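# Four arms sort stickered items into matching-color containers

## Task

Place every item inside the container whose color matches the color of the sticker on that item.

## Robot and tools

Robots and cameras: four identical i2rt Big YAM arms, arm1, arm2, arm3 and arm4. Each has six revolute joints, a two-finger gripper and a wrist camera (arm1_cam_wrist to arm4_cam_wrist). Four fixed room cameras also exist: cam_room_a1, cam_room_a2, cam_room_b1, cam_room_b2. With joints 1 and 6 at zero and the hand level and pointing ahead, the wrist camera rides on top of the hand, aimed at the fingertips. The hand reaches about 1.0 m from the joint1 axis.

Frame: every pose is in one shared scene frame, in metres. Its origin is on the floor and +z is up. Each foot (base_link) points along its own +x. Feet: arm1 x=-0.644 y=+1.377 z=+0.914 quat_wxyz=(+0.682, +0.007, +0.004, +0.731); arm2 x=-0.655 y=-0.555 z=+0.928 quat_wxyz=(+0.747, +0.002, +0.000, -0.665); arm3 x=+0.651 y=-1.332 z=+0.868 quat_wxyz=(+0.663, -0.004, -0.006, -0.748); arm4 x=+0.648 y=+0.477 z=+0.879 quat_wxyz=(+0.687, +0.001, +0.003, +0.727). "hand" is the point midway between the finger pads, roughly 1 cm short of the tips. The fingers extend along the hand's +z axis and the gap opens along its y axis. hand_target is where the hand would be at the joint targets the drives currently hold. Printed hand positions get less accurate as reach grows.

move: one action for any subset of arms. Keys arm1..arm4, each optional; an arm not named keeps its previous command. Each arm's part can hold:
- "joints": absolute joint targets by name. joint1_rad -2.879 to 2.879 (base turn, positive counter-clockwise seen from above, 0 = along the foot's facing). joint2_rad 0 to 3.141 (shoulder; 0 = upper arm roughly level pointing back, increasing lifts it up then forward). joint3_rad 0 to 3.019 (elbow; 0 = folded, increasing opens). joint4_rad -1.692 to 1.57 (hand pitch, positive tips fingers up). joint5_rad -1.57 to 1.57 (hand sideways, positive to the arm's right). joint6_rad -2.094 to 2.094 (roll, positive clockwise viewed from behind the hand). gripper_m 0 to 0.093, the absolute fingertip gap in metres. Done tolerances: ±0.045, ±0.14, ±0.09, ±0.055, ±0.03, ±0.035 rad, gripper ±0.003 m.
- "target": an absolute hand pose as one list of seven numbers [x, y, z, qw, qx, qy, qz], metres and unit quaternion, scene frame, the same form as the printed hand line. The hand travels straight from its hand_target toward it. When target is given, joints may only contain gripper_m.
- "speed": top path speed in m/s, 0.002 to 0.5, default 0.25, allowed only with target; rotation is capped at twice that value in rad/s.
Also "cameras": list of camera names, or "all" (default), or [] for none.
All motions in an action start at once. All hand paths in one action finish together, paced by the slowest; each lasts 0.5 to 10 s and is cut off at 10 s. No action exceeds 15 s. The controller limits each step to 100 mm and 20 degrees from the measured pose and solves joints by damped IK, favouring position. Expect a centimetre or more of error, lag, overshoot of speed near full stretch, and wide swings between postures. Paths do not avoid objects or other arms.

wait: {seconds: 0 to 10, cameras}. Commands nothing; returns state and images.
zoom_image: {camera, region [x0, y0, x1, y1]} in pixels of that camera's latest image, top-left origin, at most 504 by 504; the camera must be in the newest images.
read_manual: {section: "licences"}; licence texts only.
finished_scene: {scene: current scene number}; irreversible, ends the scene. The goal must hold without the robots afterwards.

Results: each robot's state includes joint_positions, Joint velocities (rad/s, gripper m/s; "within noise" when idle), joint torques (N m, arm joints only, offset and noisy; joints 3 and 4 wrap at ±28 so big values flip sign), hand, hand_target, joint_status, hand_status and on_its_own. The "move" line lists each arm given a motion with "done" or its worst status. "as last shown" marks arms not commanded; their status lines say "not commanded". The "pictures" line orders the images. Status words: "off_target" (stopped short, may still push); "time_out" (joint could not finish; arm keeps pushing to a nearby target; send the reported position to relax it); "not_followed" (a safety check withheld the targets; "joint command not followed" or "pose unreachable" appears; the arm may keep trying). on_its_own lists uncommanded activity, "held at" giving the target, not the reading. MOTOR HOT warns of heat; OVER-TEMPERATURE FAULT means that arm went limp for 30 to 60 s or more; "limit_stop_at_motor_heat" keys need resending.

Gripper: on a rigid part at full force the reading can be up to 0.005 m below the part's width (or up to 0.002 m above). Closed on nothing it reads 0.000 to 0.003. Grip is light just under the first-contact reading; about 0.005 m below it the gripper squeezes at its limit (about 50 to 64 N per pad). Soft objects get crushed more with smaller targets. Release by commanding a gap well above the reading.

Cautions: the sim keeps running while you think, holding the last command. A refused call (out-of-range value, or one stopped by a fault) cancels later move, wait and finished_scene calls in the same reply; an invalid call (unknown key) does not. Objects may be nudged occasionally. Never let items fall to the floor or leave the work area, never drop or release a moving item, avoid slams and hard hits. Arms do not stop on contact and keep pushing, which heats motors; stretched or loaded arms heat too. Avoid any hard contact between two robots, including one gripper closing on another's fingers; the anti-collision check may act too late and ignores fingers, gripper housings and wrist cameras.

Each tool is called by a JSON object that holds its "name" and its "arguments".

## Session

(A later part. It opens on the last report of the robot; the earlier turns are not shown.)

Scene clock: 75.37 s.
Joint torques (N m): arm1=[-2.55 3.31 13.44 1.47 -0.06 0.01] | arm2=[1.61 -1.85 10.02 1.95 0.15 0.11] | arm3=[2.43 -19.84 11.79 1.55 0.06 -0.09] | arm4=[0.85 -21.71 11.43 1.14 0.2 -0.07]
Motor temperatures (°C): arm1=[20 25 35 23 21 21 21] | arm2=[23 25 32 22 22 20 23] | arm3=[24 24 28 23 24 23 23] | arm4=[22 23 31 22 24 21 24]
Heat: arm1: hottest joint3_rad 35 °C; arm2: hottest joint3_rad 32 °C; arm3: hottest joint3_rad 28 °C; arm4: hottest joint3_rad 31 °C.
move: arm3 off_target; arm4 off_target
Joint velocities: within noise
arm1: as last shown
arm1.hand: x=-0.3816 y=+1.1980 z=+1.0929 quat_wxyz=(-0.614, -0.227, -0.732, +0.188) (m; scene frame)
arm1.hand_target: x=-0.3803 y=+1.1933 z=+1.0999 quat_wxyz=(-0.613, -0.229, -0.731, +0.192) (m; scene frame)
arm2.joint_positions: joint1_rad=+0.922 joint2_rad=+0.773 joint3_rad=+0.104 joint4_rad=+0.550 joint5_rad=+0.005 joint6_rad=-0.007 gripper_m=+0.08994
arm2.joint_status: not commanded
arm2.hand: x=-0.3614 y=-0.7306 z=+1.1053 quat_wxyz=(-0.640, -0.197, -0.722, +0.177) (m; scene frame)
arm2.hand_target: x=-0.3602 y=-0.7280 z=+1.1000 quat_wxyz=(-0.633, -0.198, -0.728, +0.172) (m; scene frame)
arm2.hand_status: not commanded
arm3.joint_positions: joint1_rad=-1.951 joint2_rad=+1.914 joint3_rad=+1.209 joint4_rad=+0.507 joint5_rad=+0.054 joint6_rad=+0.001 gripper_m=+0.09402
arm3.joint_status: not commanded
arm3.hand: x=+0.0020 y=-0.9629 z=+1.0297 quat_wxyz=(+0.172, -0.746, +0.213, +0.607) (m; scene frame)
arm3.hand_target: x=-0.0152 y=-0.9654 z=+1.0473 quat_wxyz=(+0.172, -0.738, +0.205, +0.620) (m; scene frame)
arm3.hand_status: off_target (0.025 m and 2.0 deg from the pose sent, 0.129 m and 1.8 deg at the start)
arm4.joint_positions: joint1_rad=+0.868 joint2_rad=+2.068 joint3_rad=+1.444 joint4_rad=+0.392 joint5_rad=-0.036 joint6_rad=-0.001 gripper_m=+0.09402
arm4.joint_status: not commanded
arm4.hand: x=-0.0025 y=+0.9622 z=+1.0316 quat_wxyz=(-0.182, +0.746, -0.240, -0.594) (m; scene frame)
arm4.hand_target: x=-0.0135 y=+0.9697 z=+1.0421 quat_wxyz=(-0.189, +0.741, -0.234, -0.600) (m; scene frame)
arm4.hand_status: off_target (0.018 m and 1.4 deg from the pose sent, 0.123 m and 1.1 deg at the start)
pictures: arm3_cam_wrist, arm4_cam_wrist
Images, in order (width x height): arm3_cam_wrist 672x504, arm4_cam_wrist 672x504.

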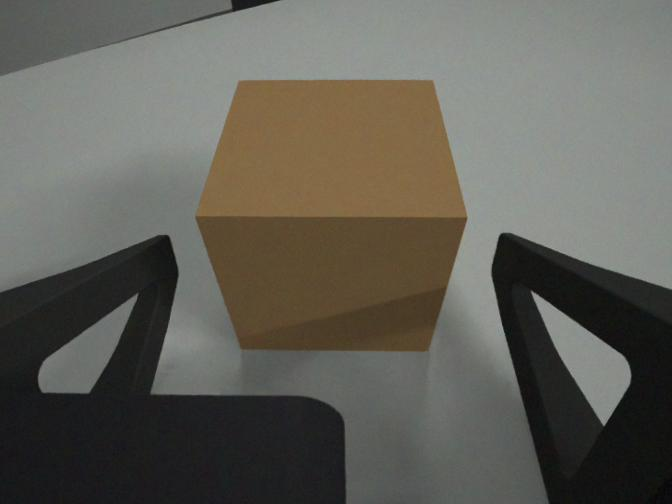

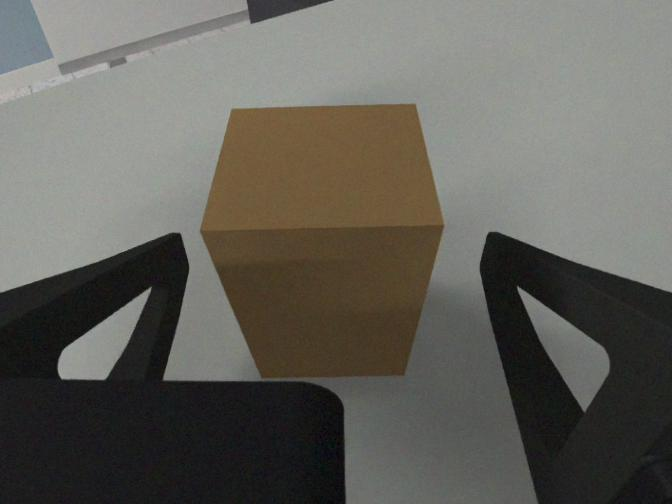

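{"name": "move", "arguments": {"arm3": {"joints":{"gripper_m":0.040}}, "arm4": {"joints":{"gripper_m":0.034}}, "cameras": ["arm3_cam_wrist","arm4_cam_wrist"]}}

{"name": "move", "arguments": {"arm3": {"target":[0.33,-1.145,1.18,0.1718,-0.7381,0.2047,0.6194],"speed":0.35}, "arm4": {"target":[0.38,0.69,1.20,0.1892,-0.7411,0.2337,0.6002],"speed":0.35}, "cameras": ["arm3_cam_wrist","arm4_cam_wrist"]}}

{"name": "move", "arguments": {"arm3": {"joints":{"joint1_rad":1.843,"joint2_rad":0.6,"joint3_rad":1.4,"joint4_rad":-1.45,"joint5_rad":0,"joint6_rad":0}}, "arm4": {"joints":{"joint1_rad":-1.922,"joint2_rad":0.6,"joint3_rad":1.4,"joint4_rad":-1.45,"joint5_rad":0,"joint6_rad":0}}, "cameras": ["arm3_cam_wrist","arm4_cam_wrist"]}}

Scene clock: 85.33 s.
Joint torques (N m): arm1=[-2.96 3.49 13.14 1.42 -0.03 0] | arm2=[1.55 -1.85 10.03 1.95 0.16 0.11] | arm3=[2.61 -19.72 11.79 1.52 0.07 -0.08] | arm4=[1.26 -21.54 11.38 1.03 0.19 -0.06]
Motor temperatures (°C): arm1=[20 24 36 23 21 21 21] | arm2=[23 25 32 22 22 20 23] | arm3=[24 24 29 23 24 23 23] | arm4=[22 23 34 22 24 21 24]
Heat: arm1: hottest joint3_rad 36 °C; arm2: hottest joint3_rad 32 °C; arm3: hottest joint3_rad 29 °C; arm4: hottest joint3_rad 34 °C.
move: arm3 off_target; arm4 off_target
Joint velocities: within noise
arm1, arm2: as last shown
arm3.joint_positions: joint1_rad=-1.951 joint2_rad=+1.914 joint3_rad=+1.209 joint4_rad=+0.507 joint5_rad=+0.054 joint6_rad=+0.001 gripper_m=+0.05318
arm3.joint_status: gripper_m off_target (ended at +0.05321, target +0.04000)
arm3.hand: x=+0.0021 y=-0.9630 z=+1.0296 quat_wxyz=(+0.172, -0.747, +0.213, +0.606) (m; scene frame)
arm3.hand_target: x=-0.0151 y=-0.9653 z=+1.0473 quat_wxyz=(+0.172, -0.738, +0.205, +0.620) (m; scene frame)
arm3.hand_status: not commanded
arm4.joint_positions: joint1_rad=+0.868 joint2_rad=+2.068 joint3_rad=+1.444 joint4_rad=+0.392 joint5_rad=-0.035 joint6_rad=-0.002 gripper_m=+0.04444
arm4.joint_status: gripper_m off_target (ended at +0.04447, target +0.03400)
arm4.hand: x=-0.0025 y=+0.9623 z=+1.0318 quat_wxyz=(-0.183, +0.746, -0.239, -0.594) (m; scene frame)
arm4.hand_target: x=-0.0136 y=+0.9697 z=+1.0421 quat_wxyz=(-0.189, +0.741, -0.234, -0.600) (m; scene frame)
arm4.hand_status: not commanded
pictures: arm3_cam_wrist, arm4_cam_wrist
Images, in order (width x height): arm3_cam_wrist 672x504, arm4_cam_wrist 672x504.

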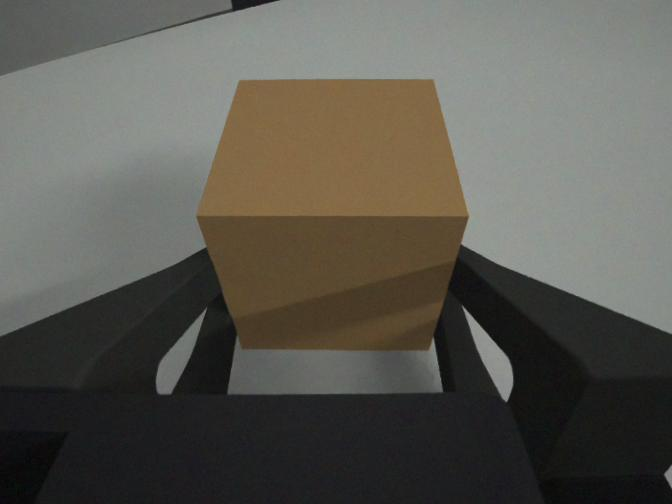

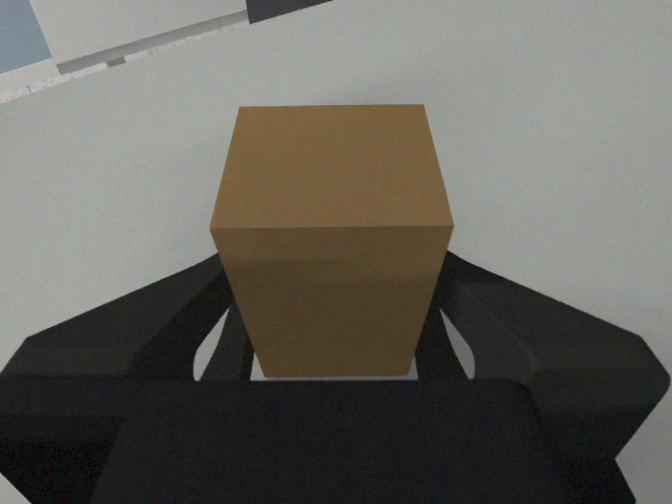

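Scene clock: 87.60 s.
Joint torques (N m): arm1=[-3.14 3.55 13.35 1.35 -0.06 -0.03] | arm2=[1.55 -1.9 10.04 1.98 0.16 0.11] | arm3=[1.79 -1.32 9.78 1.78 -0.05 -0.1] | arm4=[0.56 0.03 10.21 1.16 -0.08 -0.08]
Motor temperatures (°C): arm1=[20 24 36 23 21 21 21] | arm2=[23 25 32 22 22 20 23] | arm3=[24 24 29 23 24 23 23] | arm4=[22 23 34 22 24 21 25]
Heat: arm1: hottest joint3_rad 36 °C; arm2: hottest joint3_rad 32 °C; arm3: hottest joint3_rad 29 °C; arm4: hottest joint3_rad 34 °C.
move: arm3 done; arm4 done
Joint velocities: within noise
arm1, arm2: as last shown
arm3.joint_positions: joint1_rad=-1.951 joint2_rad=+0.594 joint3_rad=+0.485 joint4_rad=-0.051 joint5_rad=+0.051 joint6_rad=+0.001 gripper_m=+0.05317
arm3.joint_status: not commanded
arm3.hand: x=+0.3318 y=-1.1422 z=+1.1825 quat_wxyz=(+0.174, -0.735, +0.209, +0.621) (m; scene frame)
arm3.hand_target: x=+0.3300 y=-1.1450 z=+1.1801 quat_wxyz=(+0.172, -0.738, +0.205, +0.619) (m; scene frame)
arm3.hand_status: done (0.004 m and 0.7 deg from the pose sent, 0.404 m and 2.0 deg at the start)
arm4.joint_positions: joint1_rad=+0.806 joint2_rad=+0.487 joint3_rad=+0.492 joint4_rad=-0.210 joint5_rad=-0.097 joint6_rad=-0.012 gripper_m=+0.04444
arm4.joint_status: not commanded
arm4.hand: x=+0.3799 y=+0.6880 z=+1.1994 quat_wxyz=(-0.185, +0.738, -0.237, -0.604) (m; scene frame)
arm4.hand_target: x=+0.3800 y=+0.6900 z=+1.2001 quat_wxyz=(-0.189, +0.741, -0.234, -0.600) (m; scene frame)
arm4.hand_status: done (0.002 m and 0.8 deg from the pose sent, 0.499 m and 1.4 deg at the start)
pictures: arm3_cam_wrist, arm4_cam_wrist
Images, in order (width x height): arm3_cam_wrist 672x504, arm4_cam_wrist 672x504.

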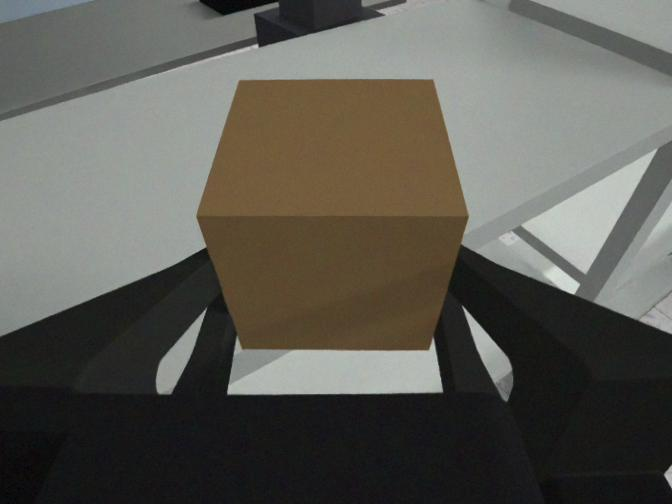

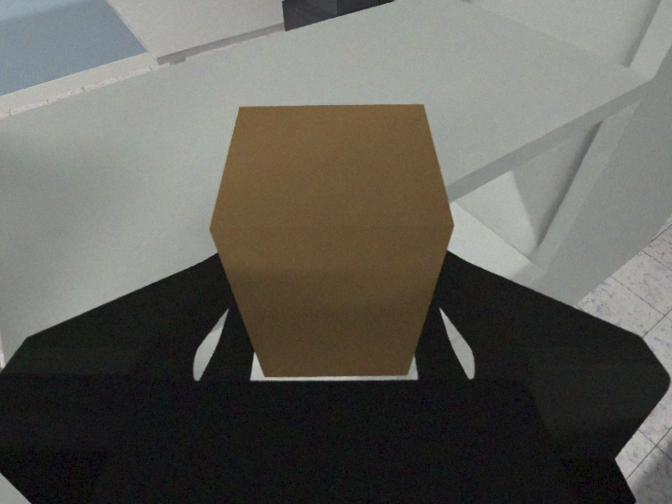

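Scene clock: 90.20 s.
Joint torques (N m): arm1=[-2.2 3.72 13.24 1.52 -0.05 0] | arm2=[1.55 -1.79 10.04 1.99 0.15 0.11] | arm3=[2.14 1.79 11.95 1.35 0.11 -0.06] | arm4=[0.79 1.96 10.37 0.92 0.04 0.19]
Motor temperatures (°C): arm1=[20 24 36 23 21 21 21] | arm2=[23 25 32 22 22 20 23] | arm3=[24 24 29 23 24 23 23] | arm4=[22 23 34 22 24 21 25]
Heat: arm1: hottest joint3_rad 36 °C; arm2: hottest joint3_rad 32 °C; arm3: hottest joint3_rad 29 °C; arm4: hottest joint3_rad 34 °C.
move: arm3 done; arm4 done
Joint velocities: within noise
arm1, arm2: as last shown
arm3.joint_positions: joint1_rad=+1.832 joint2_rad=+0.601 joint3_rad=+1.349 joint4_rad=-1.447 joint5_rad=-0.002 joint6_rad=+0.001 gripper_m=+0.05316
arm3.joint_status: all done
arm3.hand: x=+0.8646 y=-1.2946 z=+1.3697 quat_wxyz=(-0.421, +0.066, -0.904, -0.024) (m; scene frame)
arm3.hand_target: x=+0.8575 y=-1.2932 z=+1.3927 quat_wxyz=(-0.443, +0.071, -0.893, -0.027) (m; scene frame)
arm3.hand_status: not commanded
arm4.joint_positions: joint1_rad=-1.919 joint2_rad=+0.600 joint3_rad=+1.356 joint4_rad=-1.441 joint5_rad=+0.001 joint6_rad=-0.011 gripper_m=+0.04450
arm4.joint_status: all done
arm4.hand: x=+0.8570 y=+0.4165 z=+1.3853 quat_wxyz=(-0.422, -0.125, -0.896, +0.067) (m; scene frame)
arm4.hand_target: x=+0.8507 y=+0.4178 z=+1.4040 quat_wxyz=(-0.438, -0.131, -0.887, +0.067) (m; scene frame)
arm4.hand_status: not commanded
pictures: arm3_cam_wrist, arm4_cam_wrist
Images, in order (width x height): arm3_cam_wrist 672x504, arm4_cam_wrist 672x504.

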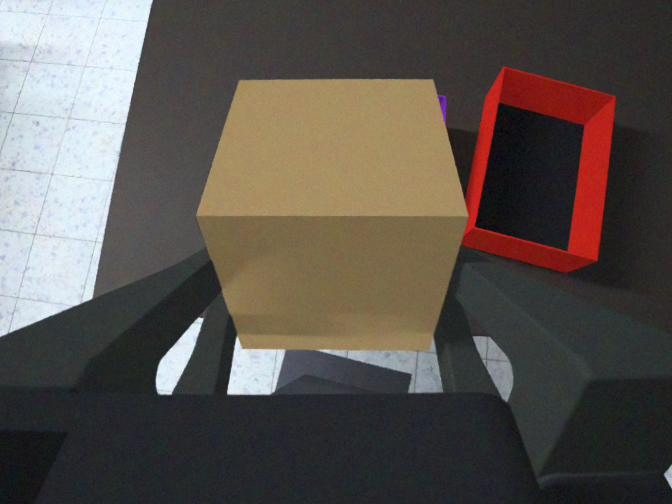

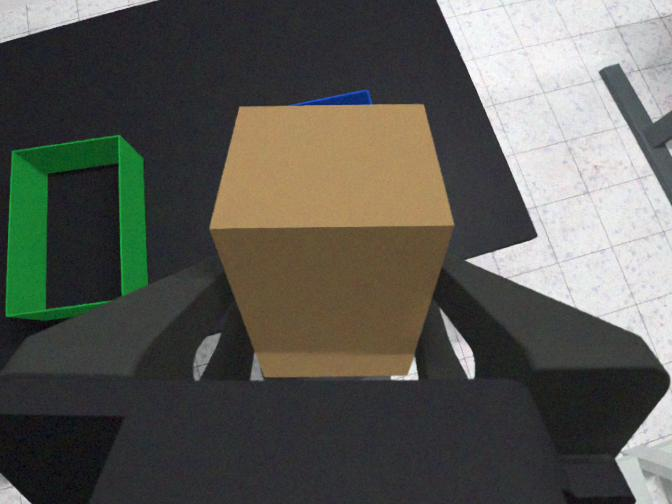

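{"name": "move", "arguments": {"arm3": {"target":[1.182,-1.251,0.86,-0.0955,-0.0756,0.9925,-0.0073],"speed":0.35}, "arm4": {"target":[1.143,0.328,0.80,-0.0948,0.1462,0.9847,0.0141],"speed":0.35}, "cameras": ["arm3_cam_wrist","arm4_cam_wrist","cam_room_a1","cam_room_a2"]}}

Scene clock: 98.03 s.
Joint torques (N m): arm1=[-3.02 3.08 13.24 1.36 -0.03 -0.04] | arm2=[1.67 -1.85 10.04 1.96 0.15 0.11] | arm3=[1.44 -22.59 10.13 -1.01 -0.06 -0.11] | arm4=[0.5 -20.78 7.95 -0.64 -0.03 0.15]
Motor temperatures (°C): arm1=[20 24 36 23 21 21 21] | arm2=[23 25 32 22 22 20 23] | arm3=[24 24 29 23 24 23 24] | arm4=[22 23 34 22 24 21 25]
Heat: arm1: hottest joint3_rad 36 °C; arm2: hottest joint3_rad 32 °C; arm3: hottest joint3_rad 29 °C; arm4: hottest joint3_rad 34 °C.
move: arm3 off_target; arm4 off_target
Joint velocities: within noise
arm1, arm2: as last shown
arm3.joint_positions: joint1_rad=+1.832 joint2_rad=+2.071 joint3_rad=+1.460 joint4_rad=-1.200 joint5_rad=-0.010 joint6_rad=+0.001 gripper_m=+0.05316
arm3.joint_status: not commanded
arm3.hand: x=+1.1630 y=-1.2585 z=+0.8395 quat_wxyz=(+0.120, +0.068, -0.990, +0.010) (m; scene frame)
arm3.hand_target: x=+1.1812 y=-1.2512 z=+0.8603 quat_wxyz=(+0.095, +0.076, -0.993, +0.007) (m; scene frame)
arm3.hand_status: off_target (0.029 m and 3.0 deg from the pose sent, 0.602 m and 60.9 deg at the start)
arm4.joint_positions: joint1_rad=-1.919 joint2_rad=+2.129 joint3_rad=+1.358 joint4_rad=-1.021 joint5_rad=-0.001 joint6_rad=-0.009 gripper_m=+0.04450
arm4.joint_status: not commanded
arm4.hand: x=+1.1266 y=+0.3331 z=+0.7874 quat_wxyz=(+0.111, -0.140, -0.984, -0.015) (m; scene frame)
arm4.hand_target: x=+1.1424 y=+0.3281 z=+0.8002 quat_wxyz=(+0.095, -0.146, -0.985, -0.014) (m; scene frame)
arm4.hand_status: off_target (0.021 m and 2.0 deg from the pose sent, 0.657 m and 61.5 deg at the start)
pictures: arm3_cam_wrist, arm4_cam_wrist, cam_room_a1, cam_room_a2
Images, in order (width x height): arm3_cam_wrist 672x504, arm4_cam_wrist 672x504, cam_room_a1 672x504, cam_room_a2 672x504.

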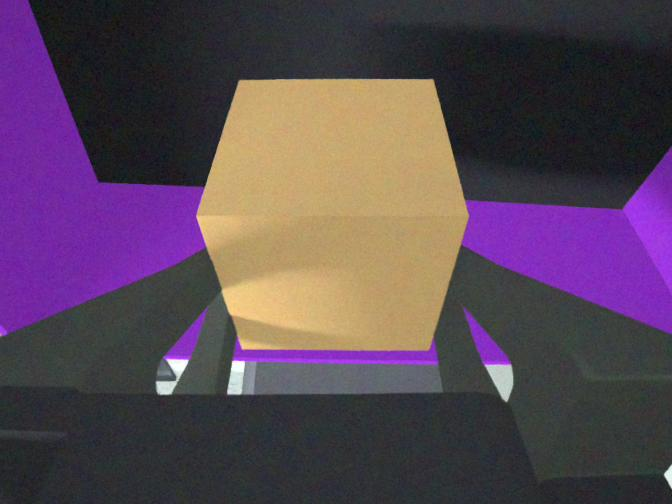

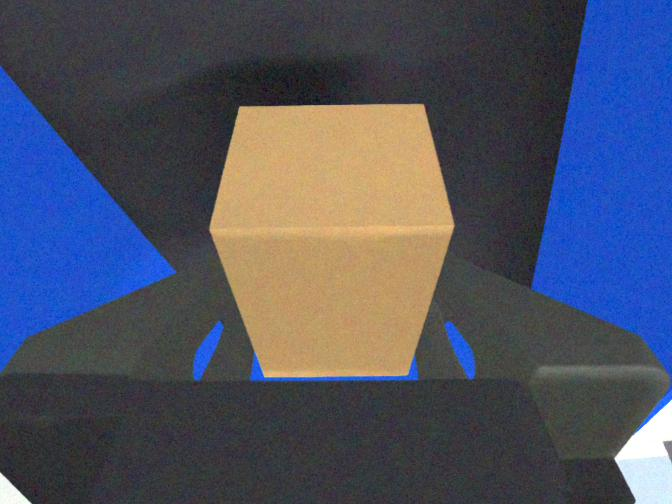

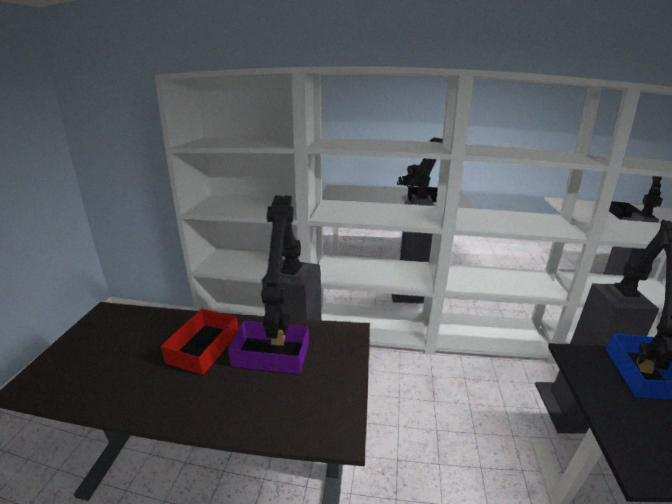

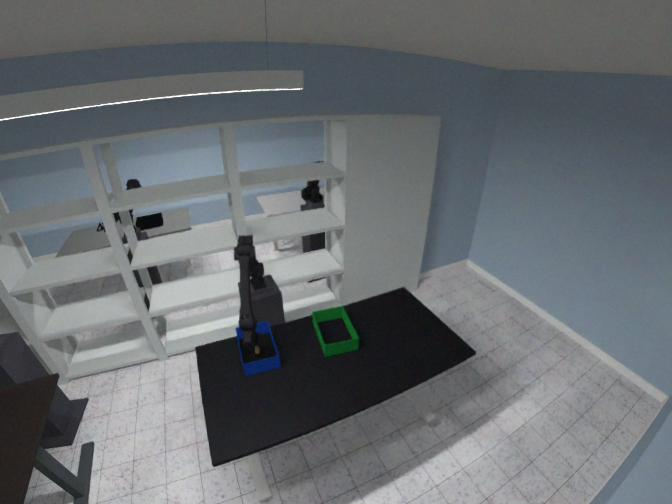

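{"name": "move", "arguments": {"arm3": {"target":[1.180,-1.251,0.768,-0.0955,-0.0756,0.9925,-0.0073],"speed":0.08}, "arm4": {"target":[1.137,0.328,0.728,-0.0948,0.1462,0.9847,0.0141],"speed":0.07}, "cameras": ["arm3_cam_wrist","arm4_cam_wrist","cam_room_a1","cam_room_a2"]}}

Scene clock: 103.80 s.
Joint torques (N m): arm1=[-2.32 3.37 13.33 1.5 -0.04 -0.02] | arm2=[1.67 -1.9 10.03 1.98 0.15 0.11] | arm3=[1.61 -20.48 6.17 -0.09 -0.03 -0.09] | arm4=[0.21 -18.08 6.06 0.23 -0.03 0.11]
Motor temperatures (°C): arm1=[20 24 37 23 21 21 21] | arm2=[23 25 32 22 22 20 23] | arm3=[24 25 29 23 24 23 24] | arm4=[22 23 34 22 24 21 25]
Heat: arm1: hottest joint3_rad 37 °C; arm2: hottest joint3_rad 32 °C; arm3: hottest joint3_rad 29 °C; arm4: hottest joint3_rad 34 °C.
move: arm3 done; arm4 off_target
Joint velocities: within noise
arm1, arm2: as last shown
arm3.joint_positions: joint1_rad=+1.832 joint2_rad=+2.180 joint3_rad=+1.460 joint4_rad=-1.036 joint5_rad=-0.012 joint6_rad=+0.001 gripper_m=+0.05316
arm3.joint_status: not commanded
arm3.hand: x=+1.1816 y=-1.2565 z=+0.7760 quat_wxyz=(+0.093, +0.068, -0.993, +0.008) (m; scene frame)
arm3.hand_target: x=+1.1800 y=-1.2512 z=+0.7682 quat_wxyz=(+0.095, +0.075, -0.993, +0.007) (m; scene frame)
arm3.hand_status: done (0.010 m and 0.9 deg from the pose sent, 0.074 m and 3.0 deg at the start)
arm4.joint_positions: joint1_rad=-1.919 joint2_rad=+2.211 joint3_rad=+1.360 joint4_rad=-0.906 joint5_rad=-0.001 joint6_rad=-0.009 gripper_m=+0.04450
arm4.joint_status: not commanded
arm4.hand: x=+1.1342 y=+0.3306 z=+0.7419 quat_wxyz=(+0.094, -0.140, -0.986, -0.013) (m; scene frame)
arm4.hand_target: x=+1.1366 y=+0.3281 z=+0.7283 quat_wxyz=(+0.095, -0.146, -0.985, -0.014) (m; scene frame)
arm4.hand_status: off_target (0.014 m and 0.7 deg from the pose sent, 0.060 m and 2.0 deg at the start)
pictures: arm3_cam_wrist, arm4_cam_wrist, cam_room_a1, cam_room_a2
Images, in order (width x height): arm3_cam_wrist 672x504, arm4_cam_wrist 672x504, cam_room_a1 672x504, cam_room_a2 672x504.

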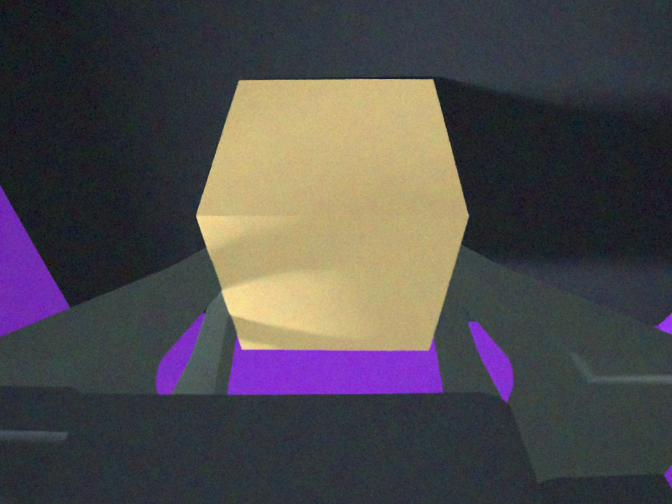

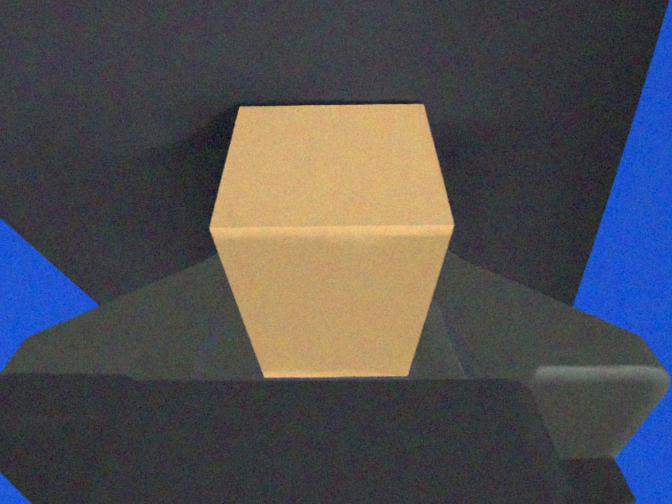

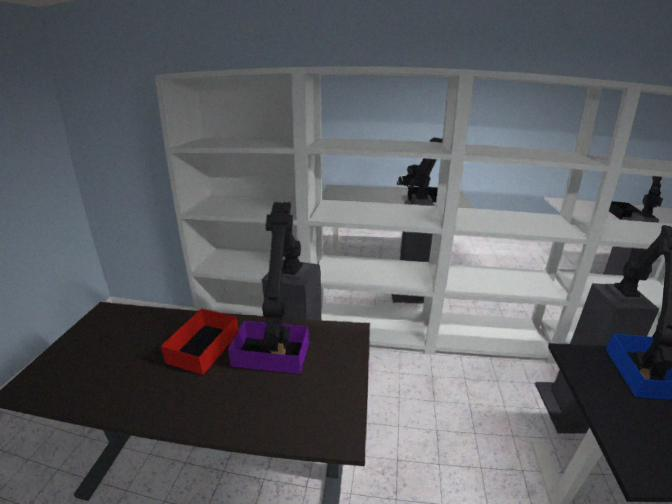

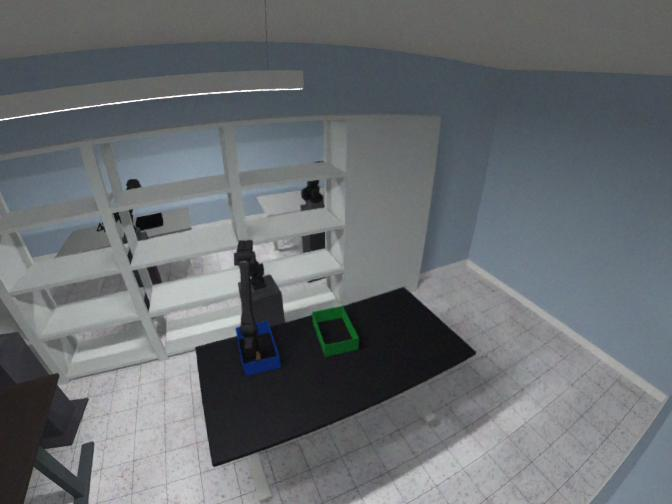

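{"name": "move", "arguments": {"arm3": {"target":[1.180,-1.251,0.745,-0.0955,-0.0756,0.9925,-0.0073],"speed":0.06}, "arm4": {"target":[1.136,0.328,0.745,-0.0948,0.1462,0.9847,0.0141],"speed":0.05,"joints":{"gripper_m":0.085}}, "cameras": ["arm3_cam_wrist","cam_room_a2"]}}

Scene clock: 108.30 s.
Joint torques (N m): arm1=[-2.73 3.66 13.37 1.42 -0.07 -0.02] | arm2=[1.55 -1.85 10.03 1.98 0.15 0.11] | arm3=[1.67 -16.97 5.85 0.99 0.06 -0.06] | arm4=[0.09 -21.19 5.76 -0.64 -0.02 0.11]
Motor temperatures (°C): arm1=[20 24 37 23 21 21 21] | arm2=[23 25 32 22 22 20 23] | arm3=[24 24 29 23 24 23 24] | arm4=[22 23 34 22 24 21 25]
Heat: arm1: hottest joint3_rad 37 °C; arm2: hottest joint3_rad 32 °C; arm3: hottest joint3_rad 29 °C; arm4: hottest joint3_rad 34 °C.
move: arm3 off_target; arm4 done
Joint velocities: within noise
arm1, arm2: as last shown
arm3.joint_positions: joint1_rad=+1.832 joint2_rad=+2.180 joint3_rad=+1.460 joint4_rad=-1.020 joint5_rad=-0.014 joint6_rad=-0.003 gripper_m=+0.05316
arm3.joint_status: not commanded
arm3.hand: x=+1.1853 y=-1.2556 z=+0.7753 quat_wxyz=(+0.085, +0.070, -0.994, +0.006) (m; scene frame)
arm3.hand_target: x=+1.1787 y=-1.2514 z=+0.7464 quat_wxyz=(+0.095, +0.076, -0.993, +0.007) (m; scene frame)
arm3.hand_status: off_target (0.031 m and 1.4 deg from the pose sent, 0.031 m and 0.9 deg at the start)
arm4.joint_positions: joint1_rad=-1.919 joint2_rad=+2.212 joint3_rad=+1.360 joint4_rad=-0.908 joint5_rad=-0.001 joint6_rad=-0.009 gripper_m=+0.08491
arm4.joint_status: all done
arm4.hand: x=+1.1336 y=+0.3308 z=+0.7416 quat_wxyz=(+0.096, -0.140, -0.985, -0.013) (m; scene frame)
arm4.hand_target: x=+1.1360 y=+0.3280 z=+0.7450 quat_wxyz=(+0.095, -0.146, -0.985, -0.014) (m; scene frame)
arm4.hand_status: done (0.005 m and 0.7 deg from the pose sent, 0.004 m and 0.7 deg at the start)
pictures: arm3_cam_wrist, cam_room_a2
Images, in order (width x height): arm3_cam_wrist 672x504, cam_room_a2 672x504.

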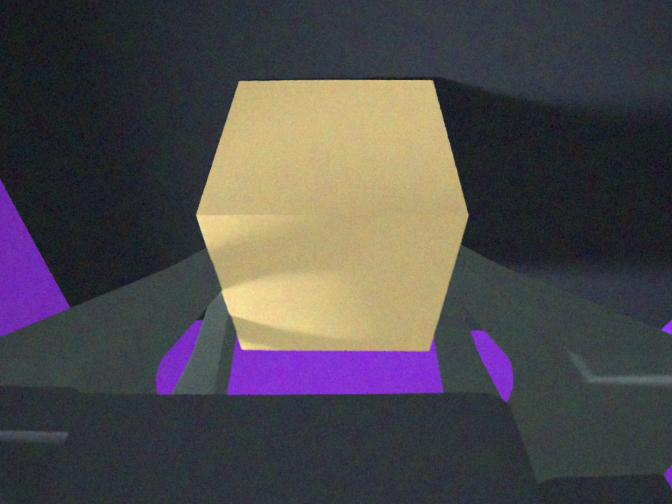

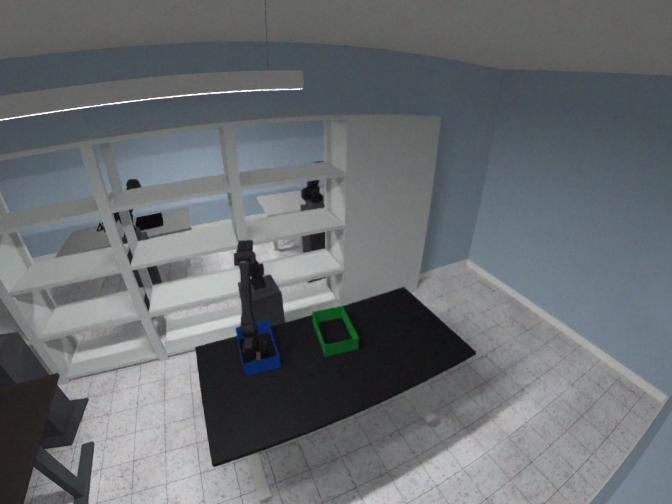

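Arm3 in contact; release with hold, arm4 retreats.

{"name": "move", "arguments": {"arm3": {"target":[1.180,-1.251,0.785,-0.0955,-0.0756,0.9925,-0.0073],"speed":0.05,"joints":{"gripper_m":0.09}}, "arm4": {"target":[1.06,0.35,0.95,-0.0948,0.1462,0.9847,0.0141],"speed":0.25}, "cameras": []}}

{"name": "move", "arguments": {"arm3": {"target":[1.10,-1.262,0.98,-0.0955,-0.0756,0.9925,-0.0073],"speed":0.25}, "cameras": ["cam_room_a1","cam_room_a2"]}}

{"name": "zoom_image", "arguments": {"camera": "cam_room_a1", "region": [160, 270, 340, 400]}}

{"name": "zoom_image", "arguments": {"camera": "cam_room_a2", "region": [220, 300, 380, 390]}}

Scene clock: 117.87 s.
Joint torques (N m): arm1=[-2.32 3.6 13.27 1.46 -0.08 0] | arm2=[1.55 -1.73 10.03 1.99 0.15 0.11] | arm3=[1.73 -23.47 6.37 -0.87 0.05 -0.06] | arm4=[-0.03 -15.38 7.08 -0.55 0 0.06]
Motor temperatures (°C): arm1=[20 24 37 23 21 21 21] | arm2=[23 25 32 22 22 20 23] | arm3=[24 24 29 23 24 23 24] | arm4=[22 24 34 22 24 21 25]
Heat: arm1: hottest joint3_rad 37 °C; arm2: hottest joint3_rad 32 °C; arm3: hottest joint3_rad 29 °C; arm4: hottest joint3_rad 34 °C.
move: arm3 off_target; arm4 done
Joint velocities: within noise
arm1.joint_positions: joint1_rad=-2.248 joint2_rad=+0.485 joint3_rad=+0.098 joint4_rad=+0.225 joint5_rad=-0.011 joint6_rad=+0.009 gripper_m=+0.08496
arm1.joint_status: not commanded
arm1.hand: x=-0.3816 y=+1.1980 z=+1.0929 quat_wxyz=(-0.614, -0.227, -0.732, +0.188) (m; scene frame)
arm1.hand_target: x=-0.3803 y=+1.1933 z=+1.0999 quat_wxyz=(-0.613, -0.229, -0.731, +0.192) (m; scene frame)
arm1.hand_status: not commanded
arm2: as last shown
arm3.joint_positions: joint1_rad=+1.832 joint2_rad=+2.185 joint3_rad=+1.460 joint4_rad=-1.051 joint5_rad=-0.014 joint6_rad=-0.003 gripper_m=+0.08995
arm3.joint_status: all done
arm3.hand: x=+1.1769 y=-1.2568 z=+0.7739 quat_wxyz=(+0.102, +0.070, -0.992, +0.007) (m; scene frame)
arm3.hand_target: x=+1.1800 y=-1.2511 z=+0.7848 quat_wxyz=(+0.095, +0.075, -0.993, +0.007) (m; scene frame)
arm3.hand_status: off_target (0.013 m and 1.0 deg from the pose sent, 0.012 m and 1.4 deg at the start)
arm4.joint_positions: joint1_rad=-1.920 joint2_rad=+1.706 joint3_rad=+1.212 joint4_rad=-1.253 joint5_rad=-0.001 joint6_rad=-0.009 gripper_m=+0.08491
arm4.joint_status: not commanded
arm4.hand: x=+1.0630 y=+0.3523 z=+0.9509 quat_wxyz=(+0.089, -0.141, -0.986, -0.012) (m; scene frame)
arm4.hand_target: x=+1.0601 y=+0.3501 z=+0.9501 quat_wxyz=(+0.095, -0.146, -0.985, -0.014) (m; scene frame)
arm4.hand_status: done (0.004 m and 0.9 deg from the pose sent, 0.222 m and 0.7 deg at the start)
pictures: none
No camera images: "cameras" was empty.

Scene clock: 119.30 s.
Joint torques (N m): arm1=[-2.26 3.37 13.23 1.5 -0.05 -0.02] | arm2=[1.61 -1.79 10.03 1.98 0.15 0.11] | arm3=[1.55 -16.5 7.34 -0.75 0.09 -0.11] | arm4=[0.03 -15.5 6.97 -0.5 0.01 0.08]
Motor temperatures (°C): arm1=[20 24 37 23 21 21 21] | arm2=[23 25 32 22 22 20 23] | arm3=[24 25 29 23 24 23 24] | arm4=[22 24 34 22 24 21 25]
Heat: arm1: hottest joint3_rad 37 °C; arm2: hottest joint3_rad 32 °C; arm3: hottest joint3_rad 29 °C; arm4: hottest joint3_rad 34 °C.
move: arm3 done
Joint velocities: within noise
arm1, arm4: as last shown
arm2.joint_positions: joint1_rad=+0.922 joint2_rad=+0.773 joint3_rad=+0.104 joint4_rad=+0.550 joint5_rad=+0.005 joint6_rad=-0.007 gripper_m=+0.08994
arm2.joint_status: not commanded
arm2.hand: x=-0.3614 y=-0.7306 z=+1.1053 quat_wxyz=(-0.640, -0.197, -0.722, +0.177) (m; scene frame)
arm2.hand_target: x=-0.3602 y=-0.7280 z=+1.1000 quat_wxyz=(-0.633, -0.198, -0.728, +0.172) (m; scene frame)
arm2.hand_status: not commanded
arm3.joint_positions: joint1_rad=+1.832 joint2_rad=+1.716 joint3_rad=+1.349 joint4_rad=-1.377 joint5_rad=-0.014 joint6_rad=-0.003 gripper_m=+0.08995
arm3.joint_status: not commanded
arm3.hand: x=+1.1039 y=-1.2642 z=+0.9832 quat_wxyz=(+0.087, +0.070, -0.994, +0.006) (m; scene frame)
arm3.hand_target: x=+1.1000 y=-1.2621 z=+0.9800 quat_wxyz=(+0.096, +0.075, -0.993, +0.007) (m; scene frame)
arm3.hand_status: done (0.005 m and 1.2 deg from the pose sent, 0.220 m and 1.0 deg at the start)
pictures: cam_room_a1, cam_room_a2
Images, in order (width x height): cam_room_a1 672x504, cam_room_a2 672x504.

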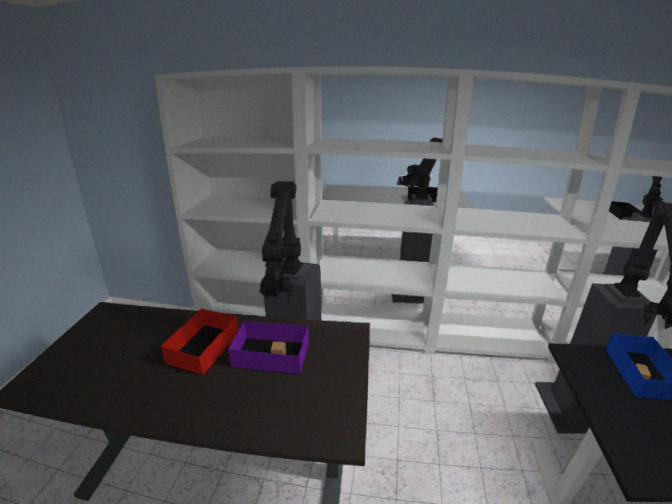

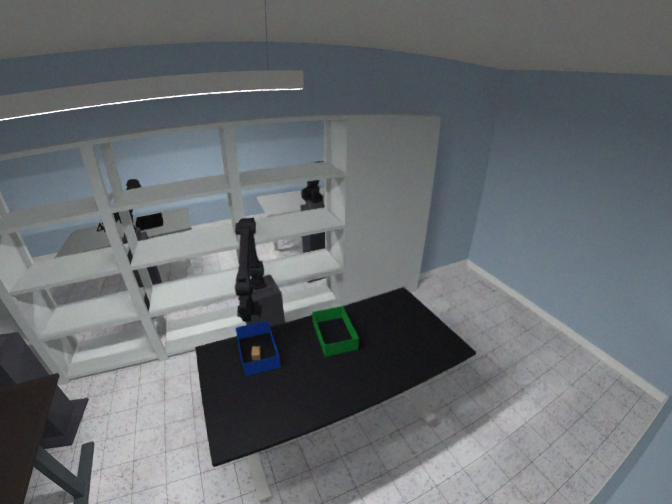

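Scaled by 2.800.

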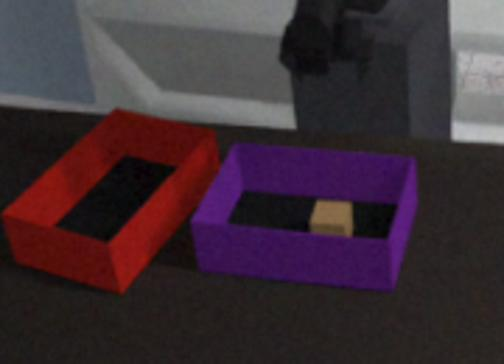

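Scaled by 3.150.

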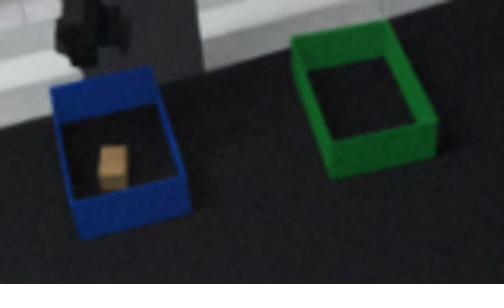

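{"name": "finished_scene", "arguments": {"scene": 2}}

The scene is finished: the task was done.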